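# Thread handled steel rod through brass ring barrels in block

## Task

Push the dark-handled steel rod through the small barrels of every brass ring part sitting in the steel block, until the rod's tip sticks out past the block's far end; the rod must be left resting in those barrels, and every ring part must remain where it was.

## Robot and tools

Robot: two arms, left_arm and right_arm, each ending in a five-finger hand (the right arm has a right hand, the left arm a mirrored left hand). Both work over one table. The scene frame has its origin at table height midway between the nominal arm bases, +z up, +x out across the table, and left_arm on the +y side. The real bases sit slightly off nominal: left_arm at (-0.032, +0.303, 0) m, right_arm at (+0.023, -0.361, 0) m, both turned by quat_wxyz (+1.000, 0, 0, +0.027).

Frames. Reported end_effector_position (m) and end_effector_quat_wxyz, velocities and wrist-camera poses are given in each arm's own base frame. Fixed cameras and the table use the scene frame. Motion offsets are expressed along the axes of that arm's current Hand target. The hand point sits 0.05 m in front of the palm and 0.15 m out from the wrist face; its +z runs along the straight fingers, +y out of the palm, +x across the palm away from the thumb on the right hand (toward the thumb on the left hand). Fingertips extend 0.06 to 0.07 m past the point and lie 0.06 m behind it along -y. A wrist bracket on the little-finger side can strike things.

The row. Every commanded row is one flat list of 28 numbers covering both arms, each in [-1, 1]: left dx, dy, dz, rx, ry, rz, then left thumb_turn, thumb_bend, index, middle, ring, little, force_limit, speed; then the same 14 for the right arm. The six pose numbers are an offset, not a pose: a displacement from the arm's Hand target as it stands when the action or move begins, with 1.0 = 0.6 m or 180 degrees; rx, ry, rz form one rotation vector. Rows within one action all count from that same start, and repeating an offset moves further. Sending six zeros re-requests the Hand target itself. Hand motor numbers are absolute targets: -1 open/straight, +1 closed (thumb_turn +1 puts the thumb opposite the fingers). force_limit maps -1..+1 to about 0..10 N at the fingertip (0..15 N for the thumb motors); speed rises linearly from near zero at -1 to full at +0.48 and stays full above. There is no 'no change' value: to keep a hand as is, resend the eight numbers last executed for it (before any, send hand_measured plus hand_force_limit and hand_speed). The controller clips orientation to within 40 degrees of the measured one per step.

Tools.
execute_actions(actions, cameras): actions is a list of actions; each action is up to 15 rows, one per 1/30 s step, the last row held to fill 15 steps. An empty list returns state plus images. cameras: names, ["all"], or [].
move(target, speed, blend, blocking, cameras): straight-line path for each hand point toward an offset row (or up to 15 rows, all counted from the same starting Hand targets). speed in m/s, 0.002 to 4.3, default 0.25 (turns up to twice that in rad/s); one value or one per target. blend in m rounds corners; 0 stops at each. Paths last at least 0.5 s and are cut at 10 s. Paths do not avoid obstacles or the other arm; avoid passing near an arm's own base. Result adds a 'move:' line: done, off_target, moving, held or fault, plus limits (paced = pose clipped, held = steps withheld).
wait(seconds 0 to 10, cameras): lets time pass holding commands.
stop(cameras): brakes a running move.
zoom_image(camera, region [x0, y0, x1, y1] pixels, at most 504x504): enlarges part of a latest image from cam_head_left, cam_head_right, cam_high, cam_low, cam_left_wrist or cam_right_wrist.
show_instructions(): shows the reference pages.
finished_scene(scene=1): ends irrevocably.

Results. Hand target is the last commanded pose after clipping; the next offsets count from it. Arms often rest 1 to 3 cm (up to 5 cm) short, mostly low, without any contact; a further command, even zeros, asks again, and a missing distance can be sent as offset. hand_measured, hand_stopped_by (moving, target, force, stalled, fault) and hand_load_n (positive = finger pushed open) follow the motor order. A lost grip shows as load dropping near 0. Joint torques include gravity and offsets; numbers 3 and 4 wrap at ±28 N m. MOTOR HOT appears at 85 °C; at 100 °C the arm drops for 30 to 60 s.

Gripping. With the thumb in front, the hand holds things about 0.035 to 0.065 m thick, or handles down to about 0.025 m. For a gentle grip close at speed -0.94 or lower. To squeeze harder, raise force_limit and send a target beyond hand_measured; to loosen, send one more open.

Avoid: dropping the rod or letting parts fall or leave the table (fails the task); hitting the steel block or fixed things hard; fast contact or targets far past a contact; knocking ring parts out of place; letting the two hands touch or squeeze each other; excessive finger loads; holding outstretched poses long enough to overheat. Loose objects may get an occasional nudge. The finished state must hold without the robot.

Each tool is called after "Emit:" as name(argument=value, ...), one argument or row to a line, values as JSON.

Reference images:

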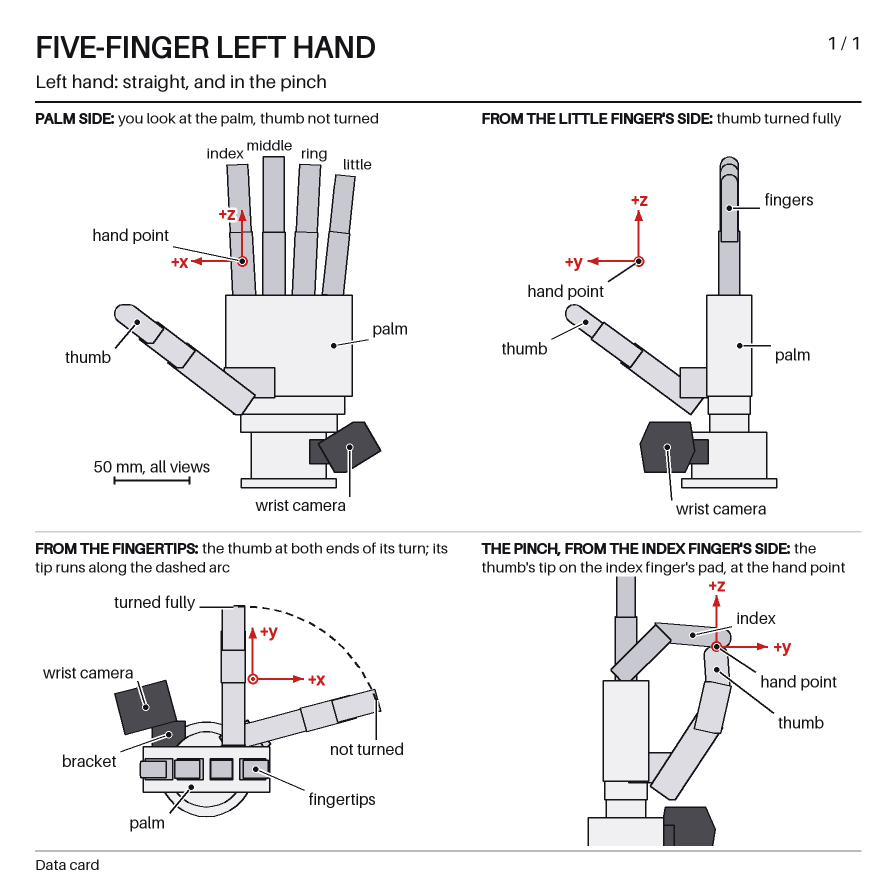

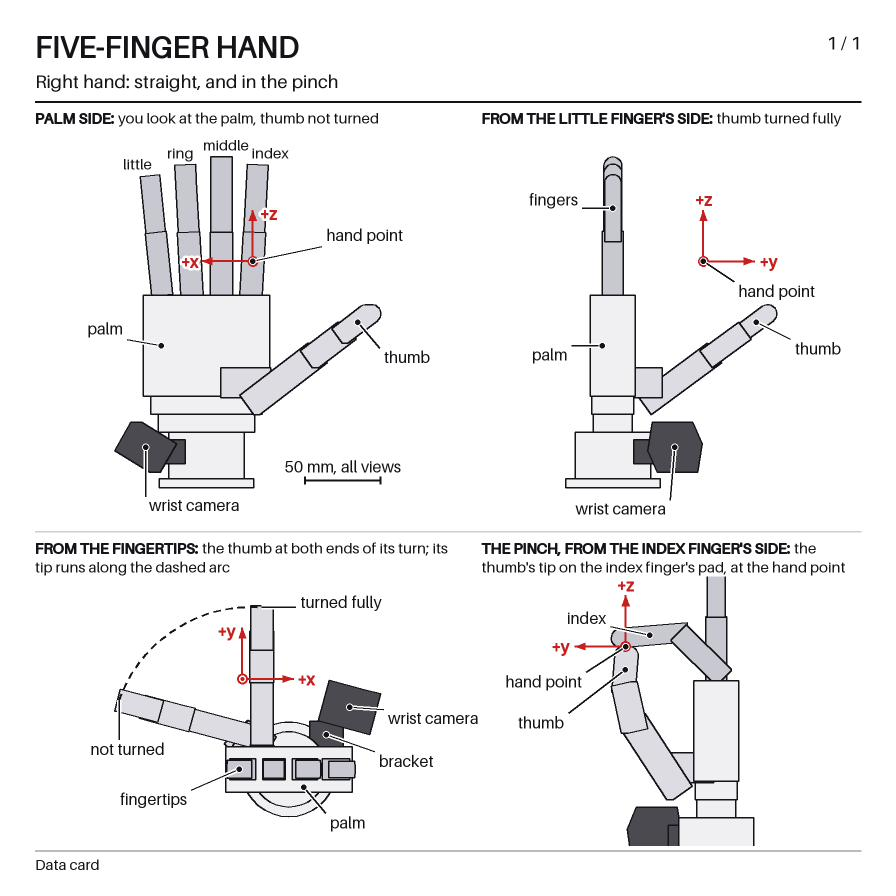

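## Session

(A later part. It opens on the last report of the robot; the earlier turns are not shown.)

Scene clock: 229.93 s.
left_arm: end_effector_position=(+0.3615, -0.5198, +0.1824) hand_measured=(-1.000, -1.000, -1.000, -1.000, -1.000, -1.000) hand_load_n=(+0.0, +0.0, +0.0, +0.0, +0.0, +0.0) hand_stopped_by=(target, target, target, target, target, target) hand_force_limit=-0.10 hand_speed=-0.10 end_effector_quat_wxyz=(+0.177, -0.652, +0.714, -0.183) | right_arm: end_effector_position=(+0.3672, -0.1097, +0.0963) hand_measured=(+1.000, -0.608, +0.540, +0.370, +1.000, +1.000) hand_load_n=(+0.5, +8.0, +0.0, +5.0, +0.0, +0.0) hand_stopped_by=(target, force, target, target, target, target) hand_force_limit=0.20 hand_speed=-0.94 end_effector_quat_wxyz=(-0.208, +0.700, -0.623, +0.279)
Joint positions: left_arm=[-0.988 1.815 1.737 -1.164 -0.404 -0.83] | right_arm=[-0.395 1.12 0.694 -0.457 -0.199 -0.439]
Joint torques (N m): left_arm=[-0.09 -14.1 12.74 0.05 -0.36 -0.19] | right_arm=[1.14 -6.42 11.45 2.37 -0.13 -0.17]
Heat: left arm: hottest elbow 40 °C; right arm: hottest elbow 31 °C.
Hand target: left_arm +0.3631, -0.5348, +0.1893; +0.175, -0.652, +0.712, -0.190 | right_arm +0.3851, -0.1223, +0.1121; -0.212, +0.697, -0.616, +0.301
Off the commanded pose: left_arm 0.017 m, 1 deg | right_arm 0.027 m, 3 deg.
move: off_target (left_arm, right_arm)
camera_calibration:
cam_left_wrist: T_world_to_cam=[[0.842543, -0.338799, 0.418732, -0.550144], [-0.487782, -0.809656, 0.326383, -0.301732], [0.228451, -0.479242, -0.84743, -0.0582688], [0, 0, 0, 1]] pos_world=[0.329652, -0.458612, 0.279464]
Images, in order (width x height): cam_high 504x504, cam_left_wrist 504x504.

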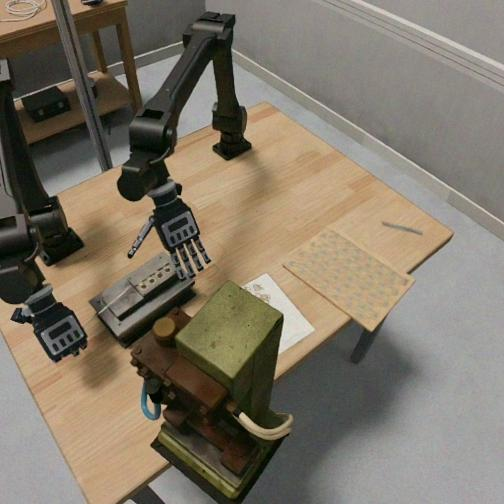

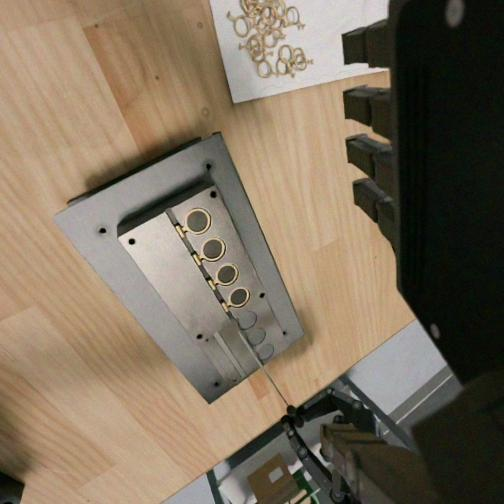

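Emit:
execute_actions(
  actions=[],
  cameras=["cam_low", "cam_right_wrist"],
)

Emit:
zoom_image(
  camera="cam_low",
  region=[220, 265, 270, 315],
)

Emit:
zoom_image(
  camera="cam_right_wrist",
  region=[144, 404, 244, 504],
)

Scene clock: 232.10 s.
left_arm: end_effector_position=(+0.3615, -0.5198, +0.1824) hand_measured=(-1.000, -1.000, -1.000, -1.000, -1.000, -1.000) hand_load_n=(+0.0, +0.0, +0.0, +0.0, -0.5, +0.0) hand_stopped_by=(target, target, target, target, target, target) hand_force_limit=-0.10 hand_speed=-0.10 end_effector_quat_wxyz=(+0.177, -0.652, +0.714, -0.183) | right_arm: end_effector_position=(+0.3673, -0.1098, +0.0963) hand_measured=(+1.000, -0.608, +0.540, +0.370, +1.000, +1.000) hand_load_n=(+0.5, +8.0, +0.0, +5.5, +0.0, +0.0) hand_stopped_by=(target, force, target, target, target, target) hand_force_limit=0.20 hand_speed=-0.94 end_effector_quat_wxyz=(-0.208, +0.700, -0.623, +0.279)
Joint positions: left_arm=[-0.988 1.815 1.737 -1.164 -0.404 -0.83] | right_arm=[-0.395 1.12 0.694 -0.457 -0.199 -0.439]
Joint velocities: within noise
Joint torques (N m): left_arm=[0.03 -14.15 12.75 0.03 -0.37 -0.19] | right_arm=[1.08 -6.53 11.43 2.35 -0.13 -0.17]
Heat: left arm: hottest elbow 40 °C; right arm: hottest elbow 31 °C.
Hand target: left_arm +0.3631, -0.5348, +0.1893; +0.175, -0.652, +0.712, -0.190 | right_arm +0.3851, -0.1223, +0.1122; -0.212, +0.697, -0.616, +0.301
Off the commanded pose: left_arm 0.017 m, 1 deg | right_arm 0.027 m, 3 deg.
camera_calibration:
cam_right_wrist: T_world_to_cam=[[-0.705603, -0.358637, -0.61115, 0.281781], [-0.56538, 0.804849, 0.180455, 0.273751], [0.427165, 0.472862, -0.77067, 0.0814114], [0, 0, 0, 1]] pos_world=[0.318823, -0.157767, 0.185552]
Images, in order (width x height): cam_low 504x504, cam_right_wrist 504x504.

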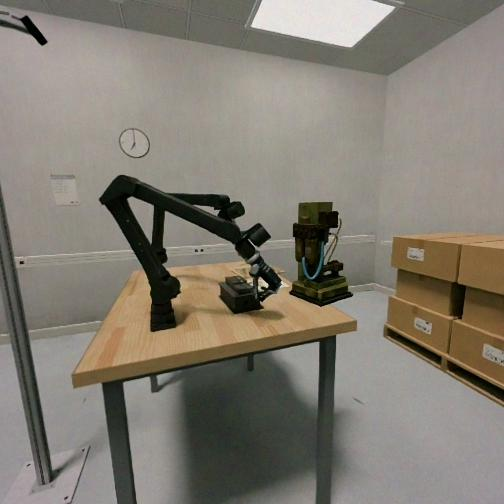

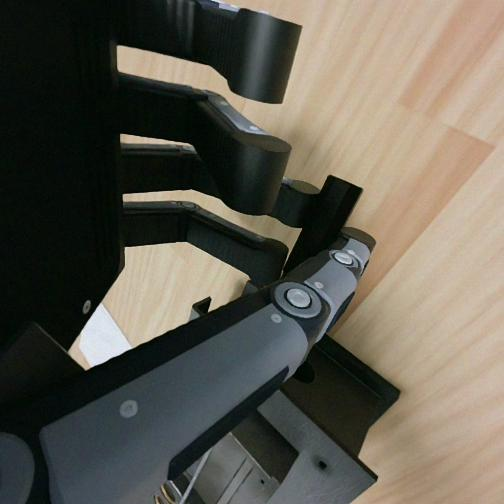

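Scaled by 10.080 from the camera's 504x504 image, which has a finer 720x720 frame.

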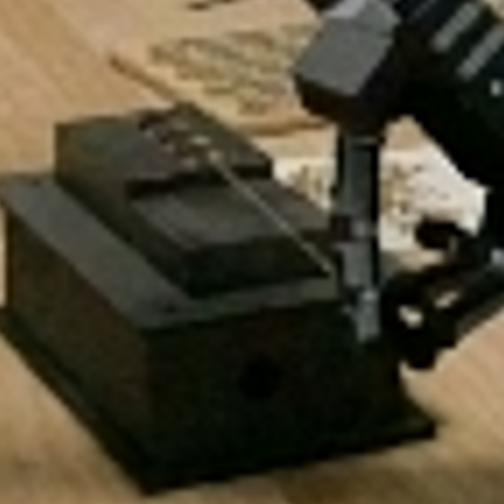

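Scaled by 5.040 from the camera's 504x504 image, which has a finer 720x720 frame.

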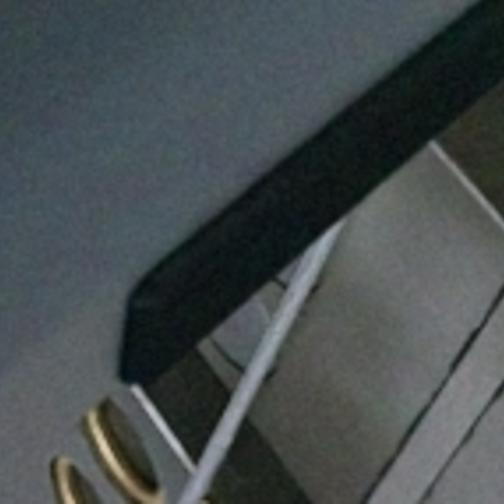

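Emit:
move(
  target=[0,0,0,0,0,0,-1,-1,-1,-1,-1,-1,-0.1,-0.1,-0.02108,0.02972,-0.0118,-0.00313,0.02614,-0.01144,1,-0.04,0.54,0.37,1,1,0.2,-0.94],
  speed=0.02,
  cameras=["cam_left_wrist", "cam_right_wrist", "cam_high", "cam_low"],
)

Emit:
zoom_image(
  camera="cam_left_wrist",
  region=[210, 310, 310, 430],
)

Emit:
zoom_image(
  camera="cam_high",
  region=[85, 280, 145, 325],
)

Emit:
zoom_image(
  camera="cam_low",
  region=[220, 265, 270, 315],
)

Scene clock: 236.20 s.
left_arm: end_effector_position=(+0.3615, -0.5198, +0.1824) hand_measured=(-1.000, -1.000, -1.000, -1.000, -1.000, -1.000) hand_load_n=(+0.0, +0.0, +0.0, +0.0, +0.0, +0.0) hand_stopped_by=(target, target, target, target, target, target) hand_force_limit=-0.10 hand_speed=-0.10 end_effector_quat_wxyz=(+0.177, -0.652, +0.714, -0.183) | right_arm: end_effector_position=(+0.3623, -0.1159, +0.1000) hand_measured=(+1.000, -0.608, +0.540, +0.370, +1.000, +1.000) hand_load_n=(+0.5, +8.5, +0.0, +5.5, +0.0, +0.0) hand_stopped_by=(target, force, target, target, target, target) hand_force_limit=0.20 hand_speed=-0.94 end_effector_quat_wxyz=(-0.172, +0.695, -0.619, +0.322)
Joint positions: left_arm=[-0.988 1.815 1.737 -1.164 -0.404 -0.83] | right_arm=[-0.356 1.067 0.657 -0.417 -0.082 -0.439]
Joint torques (N m): left_arm=[-0.15 -14.04 12.77 0.05 -0.37 -0.19] | right_arm=[3.31 -7.77 8.08 2.48 0.14 0.01]
Heat: left arm: hottest elbow 41 °C; right arm: hottest elbow 31 °C.
Hand target: left_arm +0.3631, -0.5348, +0.1893; +0.175, -0.652, +0.712, -0.190 | right_arm +0.3664, -0.1121, +0.1034; -0.177, +0.696, -0.613, +0.330
Off the commanded pose: left_arm 0.017 m, 1 deg | right_arm 0.007 m, 1 deg.
move: off_target (left_arm)
camera_calibration:
cam_left_wrist: T_world_to_cam=[[0.842543, -0.338799, 0.418732, -0.550144], [-0.487782, -0.809656, 0.326383, -0.301732], [0.228451, -0.479242, -0.84743, -0.0582688], [0, 0, 0, 1]] pos_world=[0.329652, -0.458612, 0.279464]
cam_right_wrist: T_world_to_cam=[[-0.7082, -0.393549, -0.58615, 0.272694], [-0.537006, 0.839251, 0.0853386, 0.278409], [0.458342, 0.375203, -0.805695, 0.0701433], [0, 0, 0, 1]] pos_world=[0.310479, -0.152655, 0.192595]
Images, in order (width x height): cam_high 504x504, cam_low 504x504, cam_left_wrist 504x504, cam_right_wrist 504x504.

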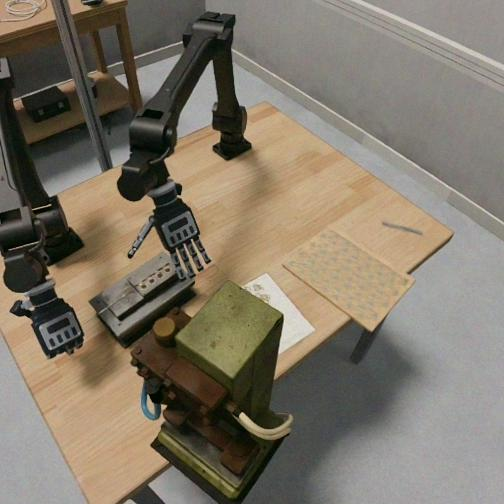

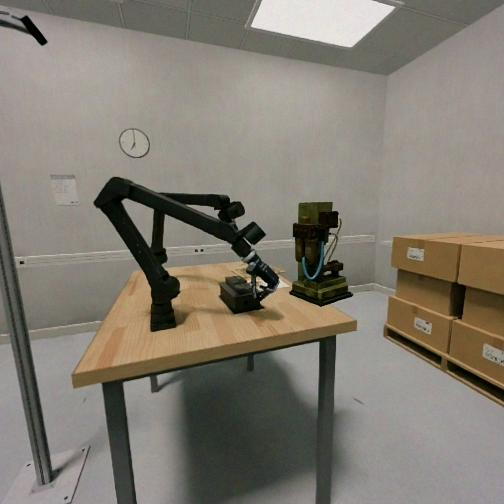

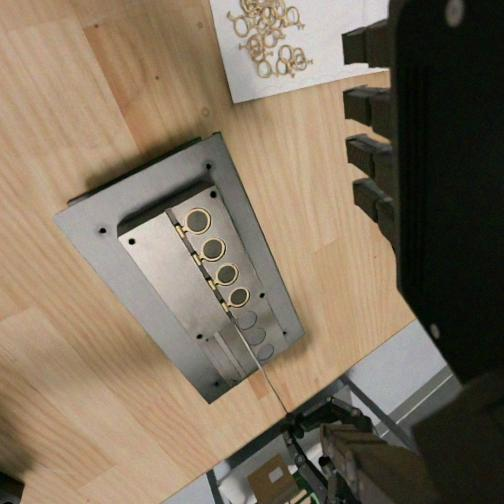

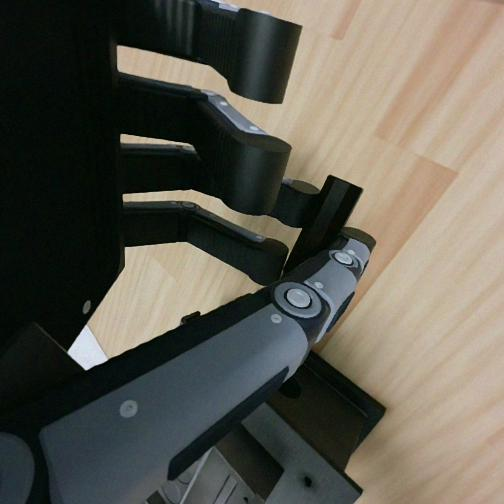

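Scaled by 4.200 from the camera's 504x504 image, which has a finer 720x720 frame.

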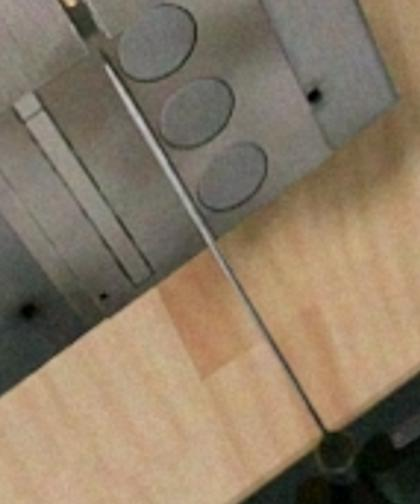

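Scaled by 8.400 from the camera's 504x504 image, which has a finer 720x720 frame.

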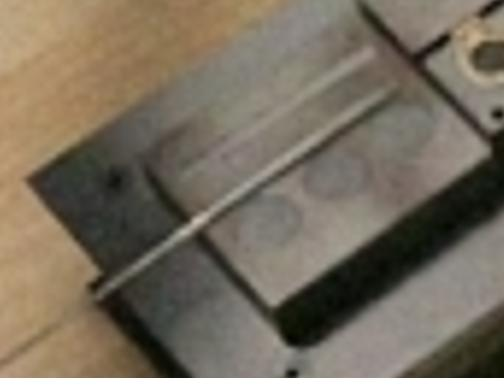

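Scaled by 10.080 from the camera's 504x504 image, which has a finer 720x720 frame.

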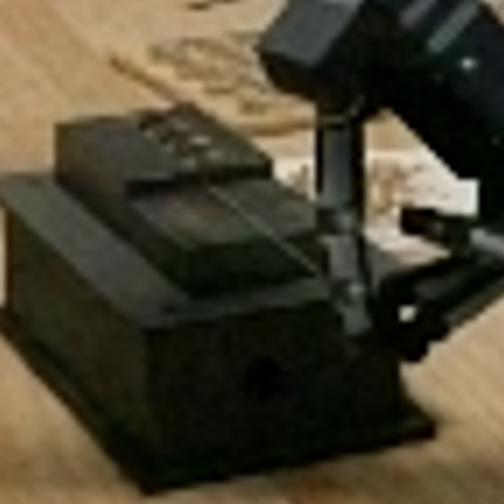

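Emit:
zoom_image(
  camera="cam_left_wrist",
  region=[220, 310, 270, 370],
)

Emit:
zoom_image(
  camera="cam_left_wrist",
  region=[220, 310, 245, 335],
)

Emit:
zoom_image(
  camera="cam_left_wrist",
  region=[260, 380, 320, 440],
)

Emit:
zoom_image(
  camera="cam_right_wrist",
  region=[144, 424, 224, 504],
)

Scaled by 8.400 from the camera's 504x504 image, which has a finer 720x720 frame.

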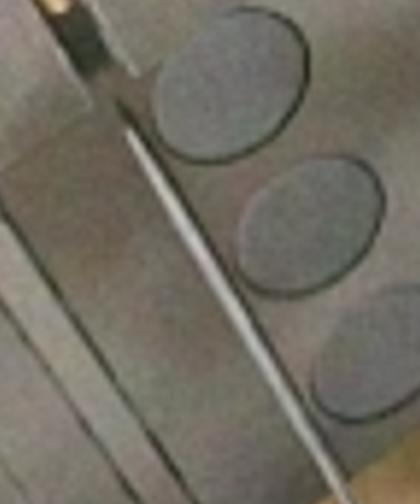

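Scaled by 20.160 from the camera's 504x504 image, which has a finer 720x720 frame.

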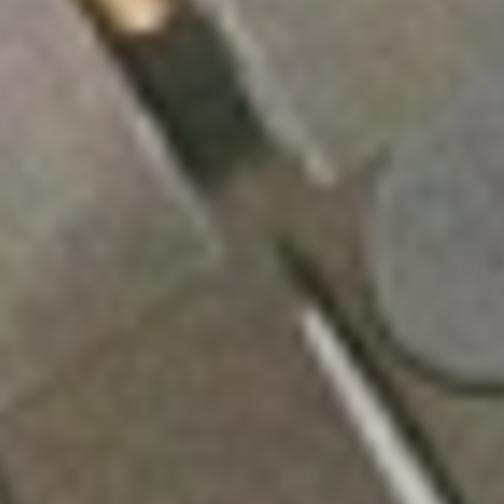

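Scaled by 8.400 from the camera's 504x504 image, which has a finer 720x720 frame.

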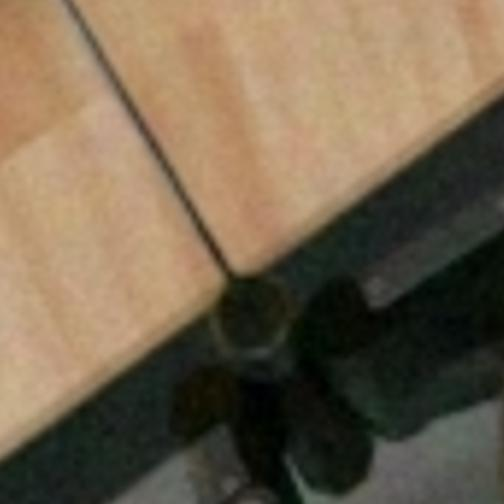

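Scaled by 6.300 from the camera's 504x504 image, which has a finer 720x720 frame.

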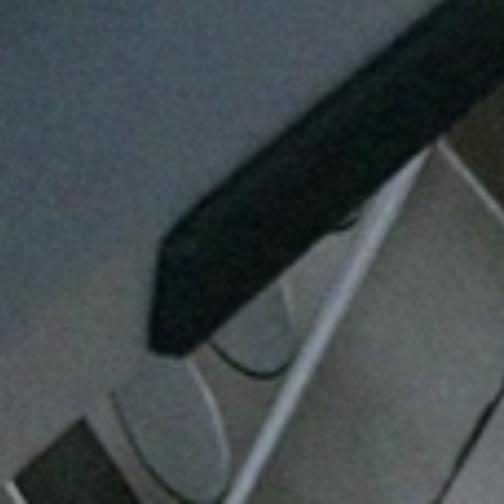

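Emit:
zoom_image(
  camera="cam_left_wrist",
  region=[240, 340, 265, 365],
)

Emit:
zoom_image(
  camera="cam_left_wrist",
  region=[230, 322, 255, 347],
)

Scaled by 20.160 from the camera's 504x504 image, which has a finer 720x720 frame.

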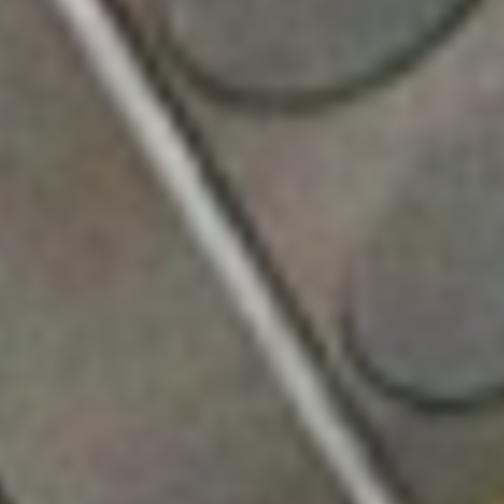

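Scaled by 20.160 from the camera's 504x504 image, which has a finer 720x720 frame.

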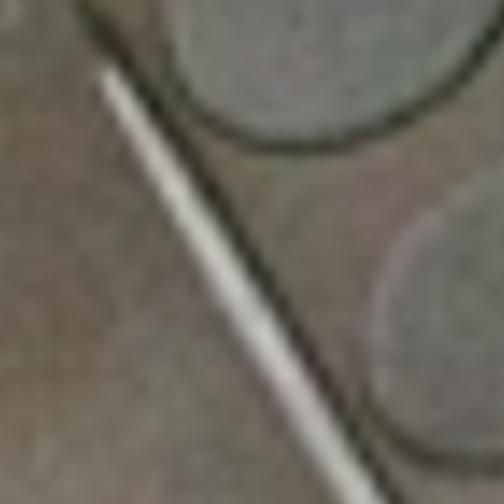

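Emit:
zoom_image(
  camera="cam_high",
  region=[95, 278, 135, 318],
)

Emit:
zoom_image(
  camera="cam_low",
  region=[225, 275, 255, 305],
)

Emit:
zoom_image(
  camera="cam_right_wrist",
  region=[164, 434, 234, 504],
)

Scaled by 12.600 from the camera's 504x504 image, which has a finer 720x720 frame.

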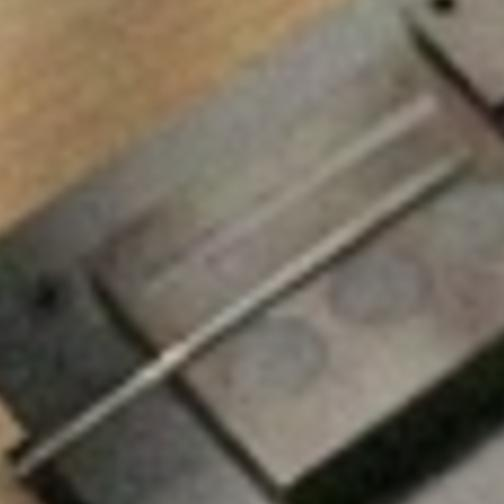

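Scaled by 16.800 from the camera's 504x504 image, which has a finer 720x720 frame.

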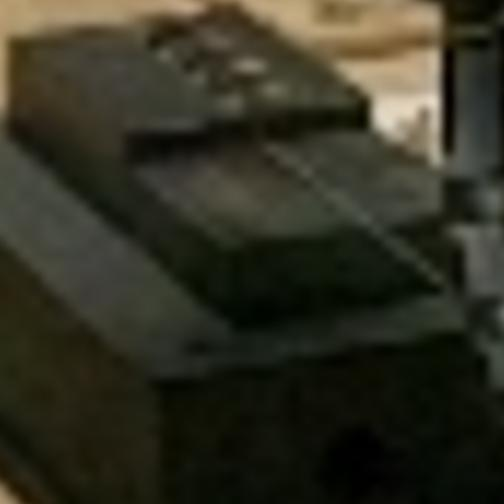

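Scaled by 7.200 from the camera's 504x504 image, which has a finer 720x720 frame.

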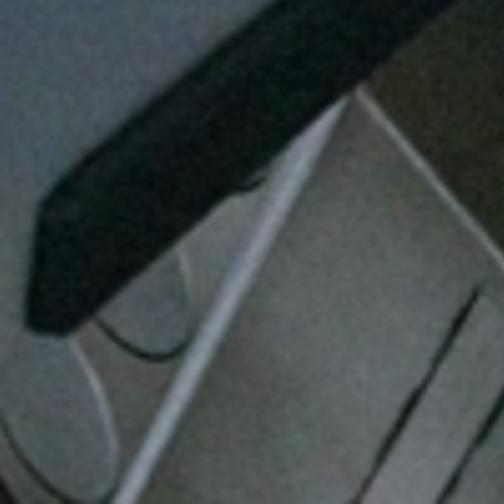

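Emit:
zoom_image(
  camera="cam_left_wrist",
  region=[160, 200, 240, 330],
)

Emit:
zoom_image(
  camera="cam_left_wrist",
  region=[205, 325, 250, 385],
)

Scaled by 3.877 from the camera's 504x504 image, which has a finer 720x720 frame.

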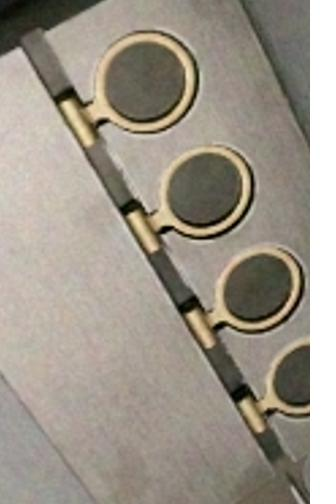

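Scaled by 8.400 from the camera's 504x504 image, which has a finer 720x720 frame.

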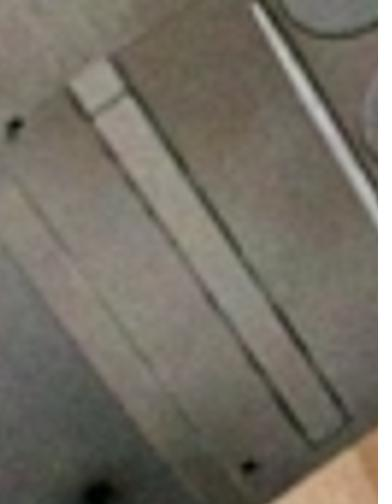

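Emit:
zoom_image(
  camera="cam_right_wrist",
  region=[174, 474, 204, 504],
)

Emit:
zoom_image(
  camera="cam_right_wrist",
  region=[190, 440, 220, 470],
)

Scaled by 16.800 from the camera's 504x504 image, which has a finer 720x720 frame.

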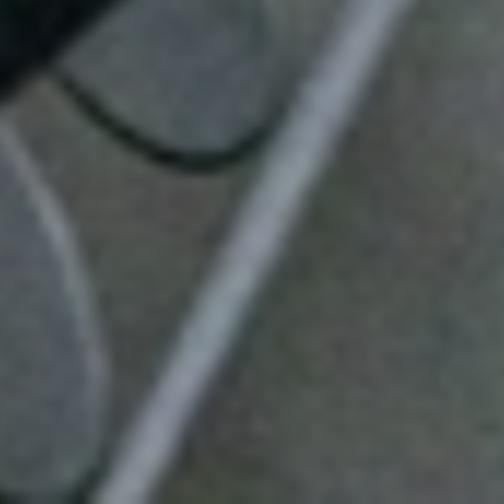

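Scaled by 16.800 from the camera's 504x504 image, which has a finer 720x720 frame.

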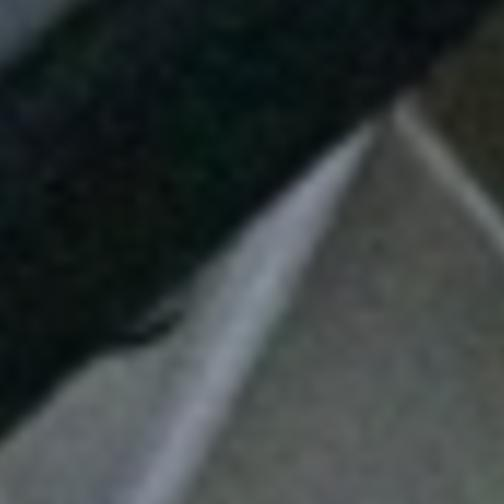

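Emit:
zoom_image(
  camera="cam_high",
  region=[50, 290, 120, 360],
)

Emit:
zoom_image(
  camera="cam_low",
  region=[235, 270, 285, 320],
)

Scaled by 7.200 from the camera's 504x504 image, which has a finer 720x720 frame.

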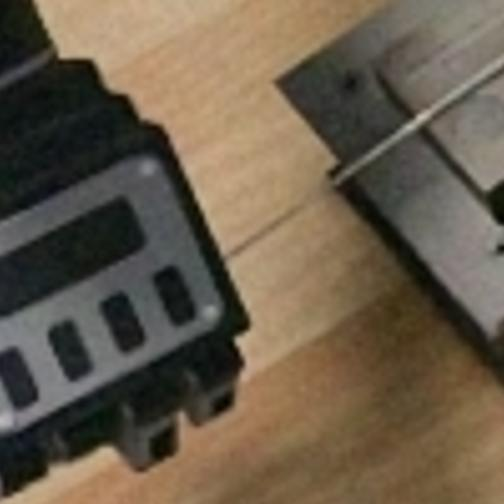

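Scaled by 10.080 from the camera's 504x504 image, which has a finer 720x720 frame.

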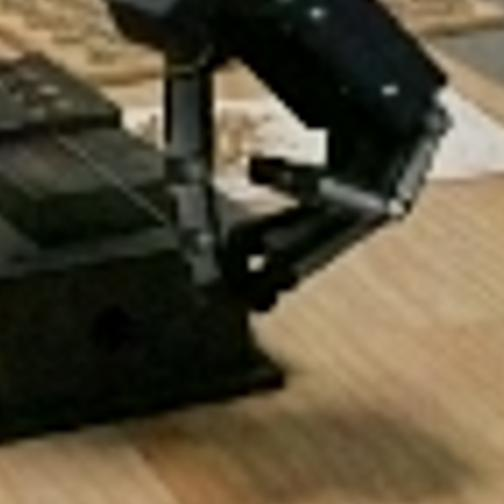

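Emit:
execute_actions(
  actions=[],
  cameras=["cam_head_left", "cam_head_right"],
)

Scene clock: 243.30 s.
left_arm: end_effector_position=(+0.3615, -0.5198, +0.1824) hand_measured=(-1.000, -1.000, -1.000, -1.000, -1.000, -1.000) hand_load_n=(+0.0, +0.0, +0.0, +0.0, +0.0, +0.0) hand_stopped_by=(target, target, target, target, target, target) hand_force_limit=-0.10 hand_speed=-0.10 end_effector_quat_wxyz=(+0.177, -0.652, +0.714, -0.183) | right_arm: end_effector_position=(+0.3624, -0.1159, +0.1000) hand_measured=(+1.000, -0.608, +0.540, +0.370, +1.000, +1.000) hand_load_n=(+0.0, +8.5, +0.0, +5.0, +0.0, +0.0) hand_stopped_by=(target, force, target, target, target, target) hand_force_limit=0.20 hand_speed=-0.94 end_effector_quat_wxyz=(-0.172, +0.695, -0.619, +0.322)
Joint positions: left_arm=[-0.988 1.815 1.737 -1.164 -0.404 -0.83] | right_arm=[-0.356 1.067 0.657 -0.417 -0.082 -0.439]
Joint velocities: within noise
Joint torques (N m): left_arm=[-0.03 -14.04 12.75 0.06 -0.36 -0.19] | right_arm=[3.43 -7.71 8.03 2.48 0.14 -0.01]
Heat: left arm: hottest elbow 41 °C; right arm: hottest elbow 31 °C.
Hand target: left_arm +0.3631, -0.5348, +0.1893; +0.175, -0.652, +0.712, -0.190 | right_arm +0.3665, -0.1121, +0.1034; -0.177, +0.696, -0.613, +0.330
Off the commanded pose: left_arm 0.017 m, 1 deg | right_arm 0.007 m, 1 deg.
Images, in order (width x height): cam_head_left 504x504, cam_head_right 504x504.

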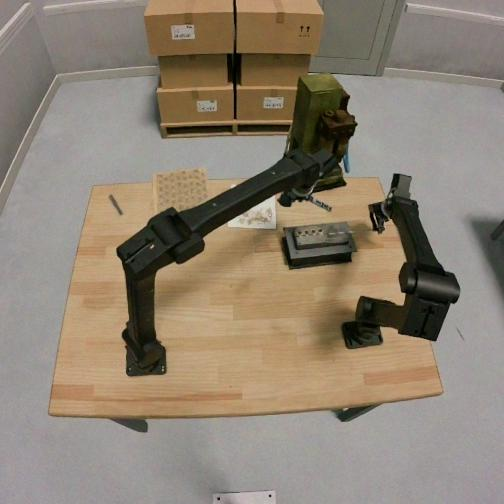

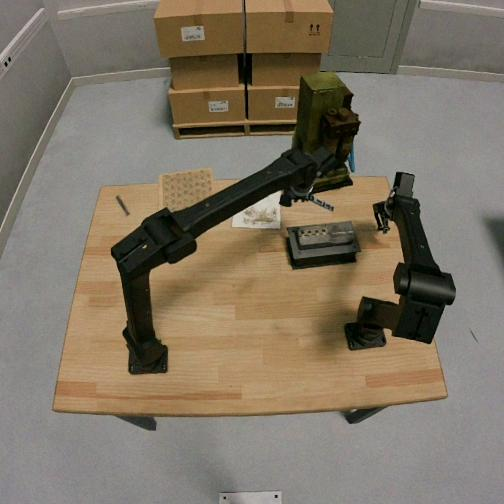

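Emit:
zoom_image(
  camera="cam_head_left",
  region=[280, 200, 400, 280],
)

Emit:
zoom_image(
  camera="cam_head_right",
  region=[280, 200, 400, 280],
)

Emit:
zoom_image(
  camera="cam_head_left",
  region=[340, 205, 390, 255],
)

Scaled by 4.200 from the camera's 504x504 image, which has a finer 720x720 frame.

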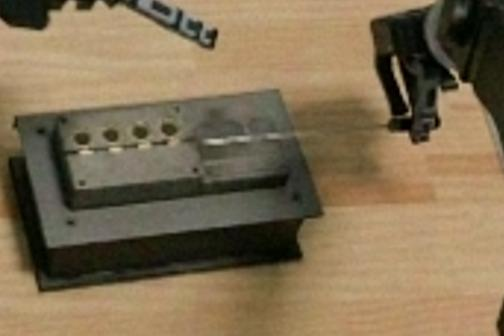

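Scaled by 4.200 from the camera's 504x504 image, which has a finer 720x720 frame.

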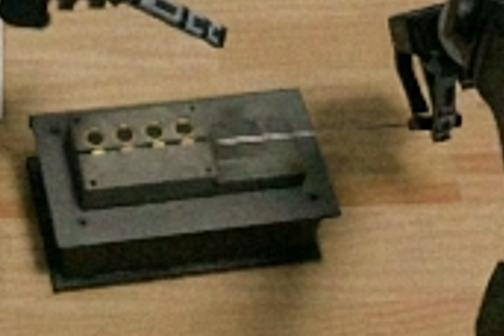

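Scaled by 10.080 from the camera's 504x504 image, which has a finer 720x720 frame.

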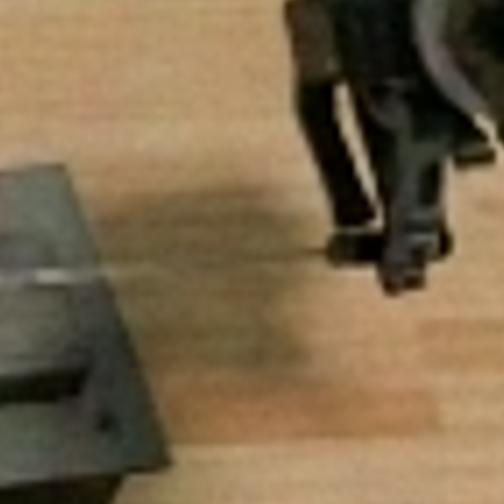

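Emit:
zoom_image(
  camera="cam_head_left",
  region=[290, 210, 350, 250],
)

Emit:
zoom_image(
  camera="cam_head_right",
  region=[295, 210, 355, 250],
)

Emit:
zoom_image(
  camera="cam_head_right",
  region=[340, 210, 400, 250],
)

Emit:
zoom_image(
  camera="cam_head_left",
  region=[340, 210, 400, 250],
)

Scaled by 8.400 from the camera's 504x504 image, which has a finer 720x720 frame.

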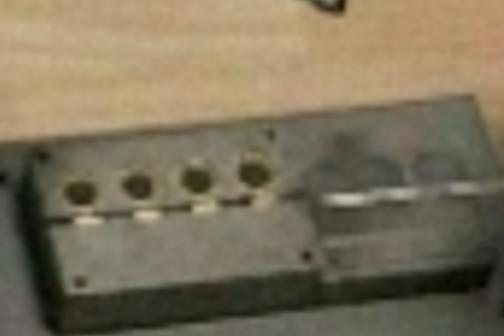

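Scaled by 8.400 from the camera's 504x504 image, which has a finer 720x720 frame.

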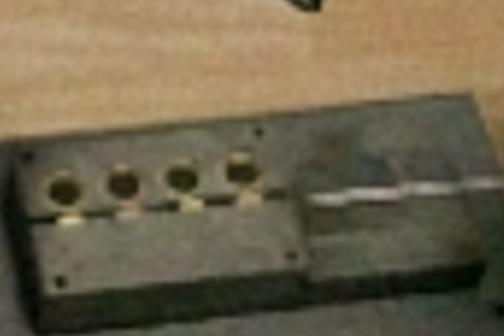

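Scaled by 8.400 from the camera's 504x504 image, which has a finer 720x720 frame.

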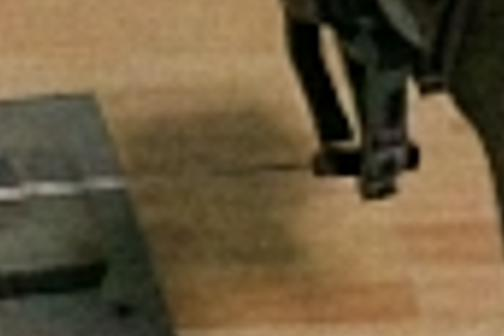

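Scaled by 8.400 from the camera's 504x504 image, which has a finer 720x720 frame.

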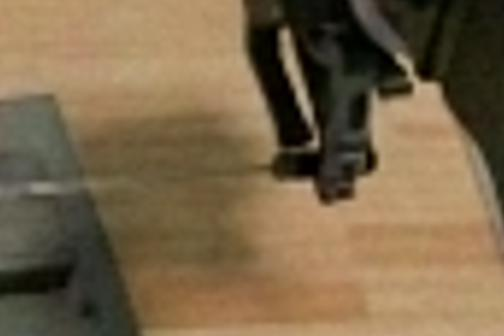

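Emit:
execute_actions(
  actions=[],
  cameras=["cam_high", "cam_left_wrist"],
)

Emit:
zoom_image(
  camera="cam_high",
  region=[120, 265, 150, 300],
)

Emit:
zoom_image(
  camera="cam_left_wrist",
  region=[215, 295, 245, 330],
)

Scene clock: 244.70 s.
left_arm: end_effector_position=(+0.3615, -0.5198, +0.1824) hand_measured=(-1.000, -1.000, -1.000, -1.000, -1.000, -1.000) hand_load_n=(+0.0, +0.0, +0.0, +0.0, +0.0, +0.0) hand_stopped_by=(target, target, target, target, target, target) hand_force_limit=-0.10 hand_speed=-0.10 end_effector_quat_wxyz=(+0.177, -0.652, +0.714, -0.183) | right_arm: end_effector_position=(+0.3624, -0.1159, +0.1000) hand_measured=(+1.000, -0.608, +0.540, +0.370, +1.000, +1.000) hand_load_n=(+0.5, +8.5, +0.0, +5.5, +0.0, +0.0) hand_stopped_by=(target, force, target, target, target, target) hand_force_limit=0.20 hand_speed=-0.94 end_effector_quat_wxyz=(-0.172, +0.695, -0.619, +0.322)
Joint positions: left_arm=[-0.988 1.815 1.737 -1.164 -0.404 -0.83] | right_arm=[-0.356 1.067 0.657 -0.417 -0.082 -0.439]
Joint velocities: within noise
Joint torques (N m): left_arm=[-0.03 -14.1 12.74 0.03 -0.36 -0.19] | right_arm=[3.14 -7.82 8.05 2.5 0.13 0.01]
Heat: left arm: hottest elbow 41 °C; right arm: hottest elbow 31 °C.
Hand target: left_arm +0.3631, -0.5348, +0.1893; +0.175, -0.652, +0.712, -0.190 | right_arm +0.3665, -0.1121, +0.1034; -0.177, +0.696, -0.613, +0.330
Off the commanded pose: left_arm 0.017 m, 1 deg | right_arm 0.007 m, 1 deg.
camera_calibration:
cam_left_wrist: T_world_to_cam=[[0.842543, -0.338799, 0.418732, -0.550144], [-0.487782, -0.809656, 0.326383, -0.301732], [0.228451, -0.479242, -0.84743, -0.0582688], [0, 0, 0, 1]] pos_world=[0.329652, -0.458612, 0.279464]
Images, in order (width x height): cam_high 504x504, cam_left_wrist 504x504.

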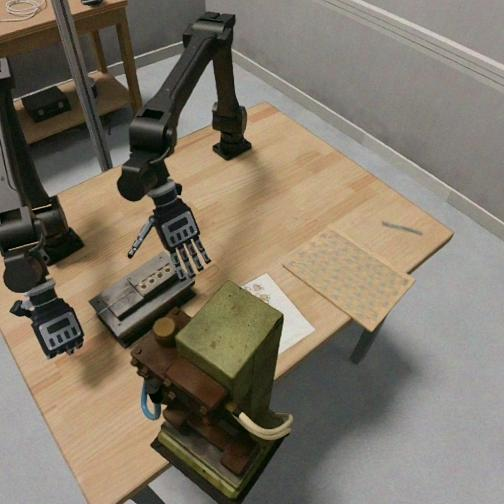

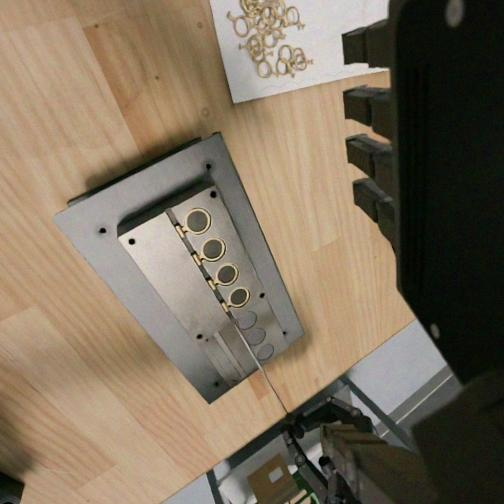

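Scaled by 14.400 from the camera's 504x504 image, which has a finer 720x720 frame.

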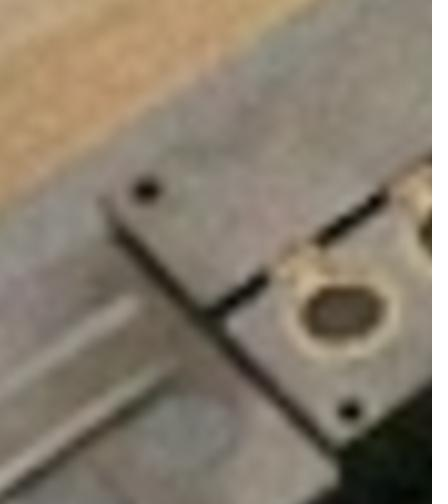

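Scaled by 14.400 from the camera's 504x504 image, which has a finer 720x720 frame.

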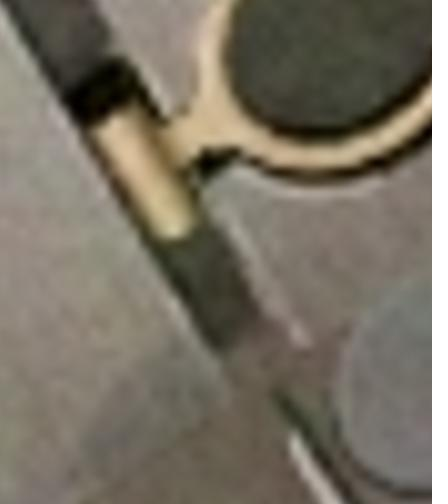

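Emit:
wait(
  seconds=0,
  cameras=["cam_left_wrist", "cam_right_wrist", "cam_high", "cam_head_left"],
)

Scene clock: 246.10 s.
left_arm: end_effector_position=(+0.3615, -0.5198, +0.1824) hand_measured=(-1.000, -1.000, -1.000, -1.000, -1.000, -1.000) hand_load_n=(+0.0, +0.0, +0.0, +0.0, +0.0, -0.5) hand_stopped_by=(target, target, target, target, target, target) hand_force_limit=-0.10 hand_speed=-0.10 end_effector_quat_wxyz=(+0.177, -0.652, +0.714, -0.183) | right_arm: end_effector_position=(+0.3624, -0.1159, +0.1000) hand_measured=(+1.000, -0.608, +0.540, +0.370, +1.000, +1.000) hand_load_n=(+0.5, +8.0, +0.0, +5.5, +0.0, +0.0) hand_stopped_by=(target, force, target, target, target, target) hand_force_limit=0.20 hand_speed=-0.94 end_effector_quat_wxyz=(-0.172, +0.695, -0.619, +0.322)
Joint positions: left_arm=[-0.988 1.815 1.737 -1.164 -0.404 -0.83] | right_arm=[-0.356 1.067 0.657 -0.417 -0.082 -0.439]
Joint torques (N m): left_arm=[-0.15 -14.1 12.77 0.05 -0.36 -0.19] | right_arm=[3.19 -7.71 8.1 2.5 0.13 0.01]
Heat: left arm: hottest elbow 41 °C; right arm: hottest elbow 31 °C.
Hand target: left_arm +0.3631, -0.5348, +0.1893; +0.175, -0.652, +0.712, -0.190 | right_arm +0.3665, -0.1121, +0.1034; -0.177, +0.696, -0.613, +0.330
Off the commanded pose: left_arm 0.017 m, 1 deg | right_arm 0.007 m, 1 deg.
camera_calibration:
cam_left_wrist: T_world_to_cam=[[0.842543, -0.338799, 0.418732, -0.550144], [-0.487782, -0.809656, 0.326383, -0.301732], [0.228451, -0.479242, -0.84743, -0.0582688], [0, 0, 0, 1]] pos_world=[0.329652, -0.458612, 0.279464]
cam_right_wrist: T_world_to_cam=[[-0.707999, -0.393608, -0.586352, 0.272662], [-0.537021, 0.839271, 0.0850453, 0.278473], [0.458634, 0.375096, -0.805579, 0.0700141], [0, 0, 0, 1]] pos_world=[0.31048, -0.152655, 0.192595]
Images, in order (width x height): cam_head_left 504x504, cam_high 504x504, cam_left_wrist 504x504, cam_right_wrist 504x504.

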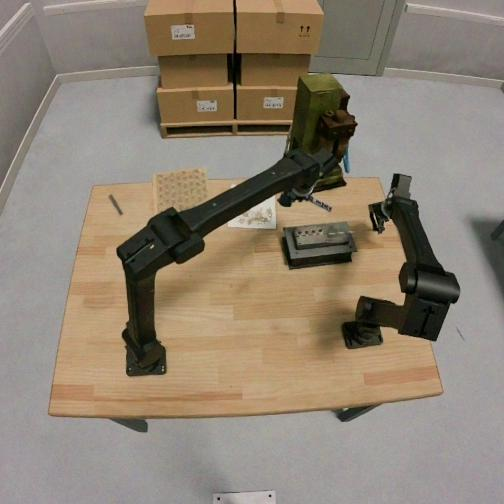

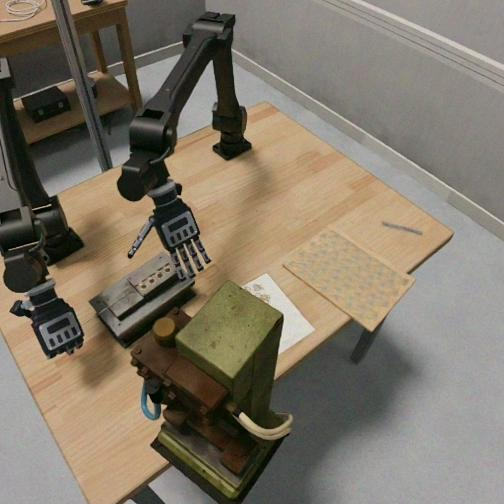

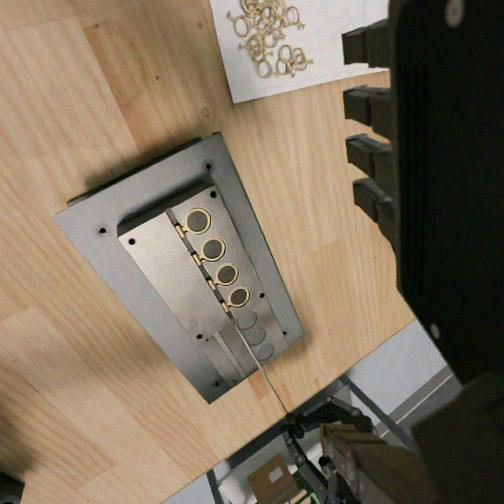

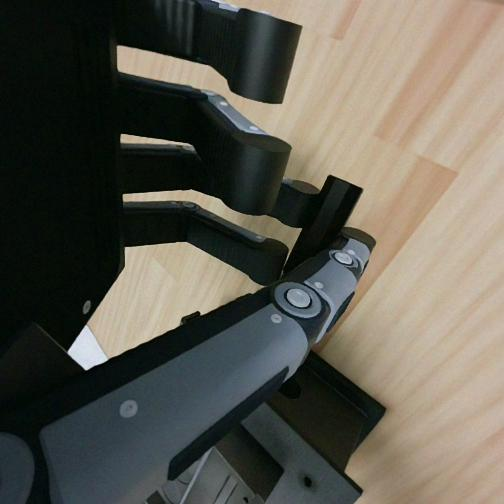

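Emit:
zoom_image(
  camera="cam_left_wrist",
  region=[215, 295, 245, 330],
)

Emit:
zoom_image(
  camera="cam_high",
  region=[120, 265, 150, 300],
)

Emit:
zoom_image(
  camera="cam_head_left",
  region=[300, 220, 360, 260],
)

Scaled by 14.400 from the camera's 504x504 image, which has a finer 720x720 frame.

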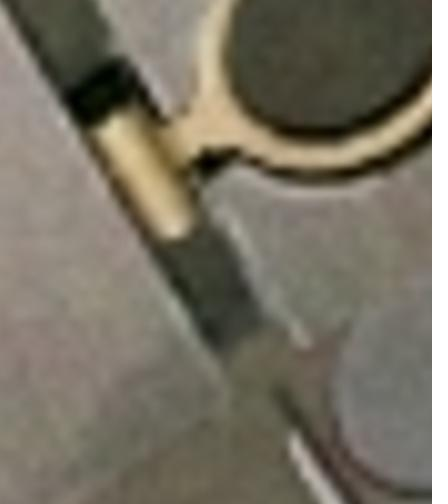

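Scaled by 14.400 from the camera's 504x504 image, which has a finer 720x720 frame.

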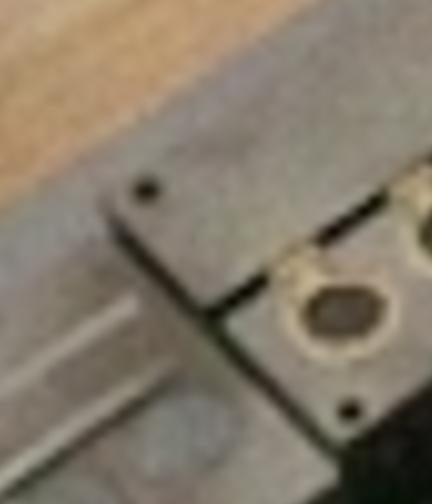

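Scaled by 8.400 from the camera's 504x504 image, which has a finer 720x720 frame.

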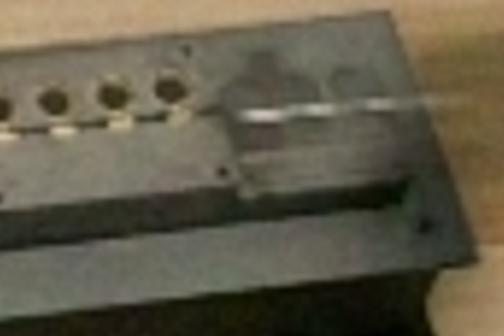

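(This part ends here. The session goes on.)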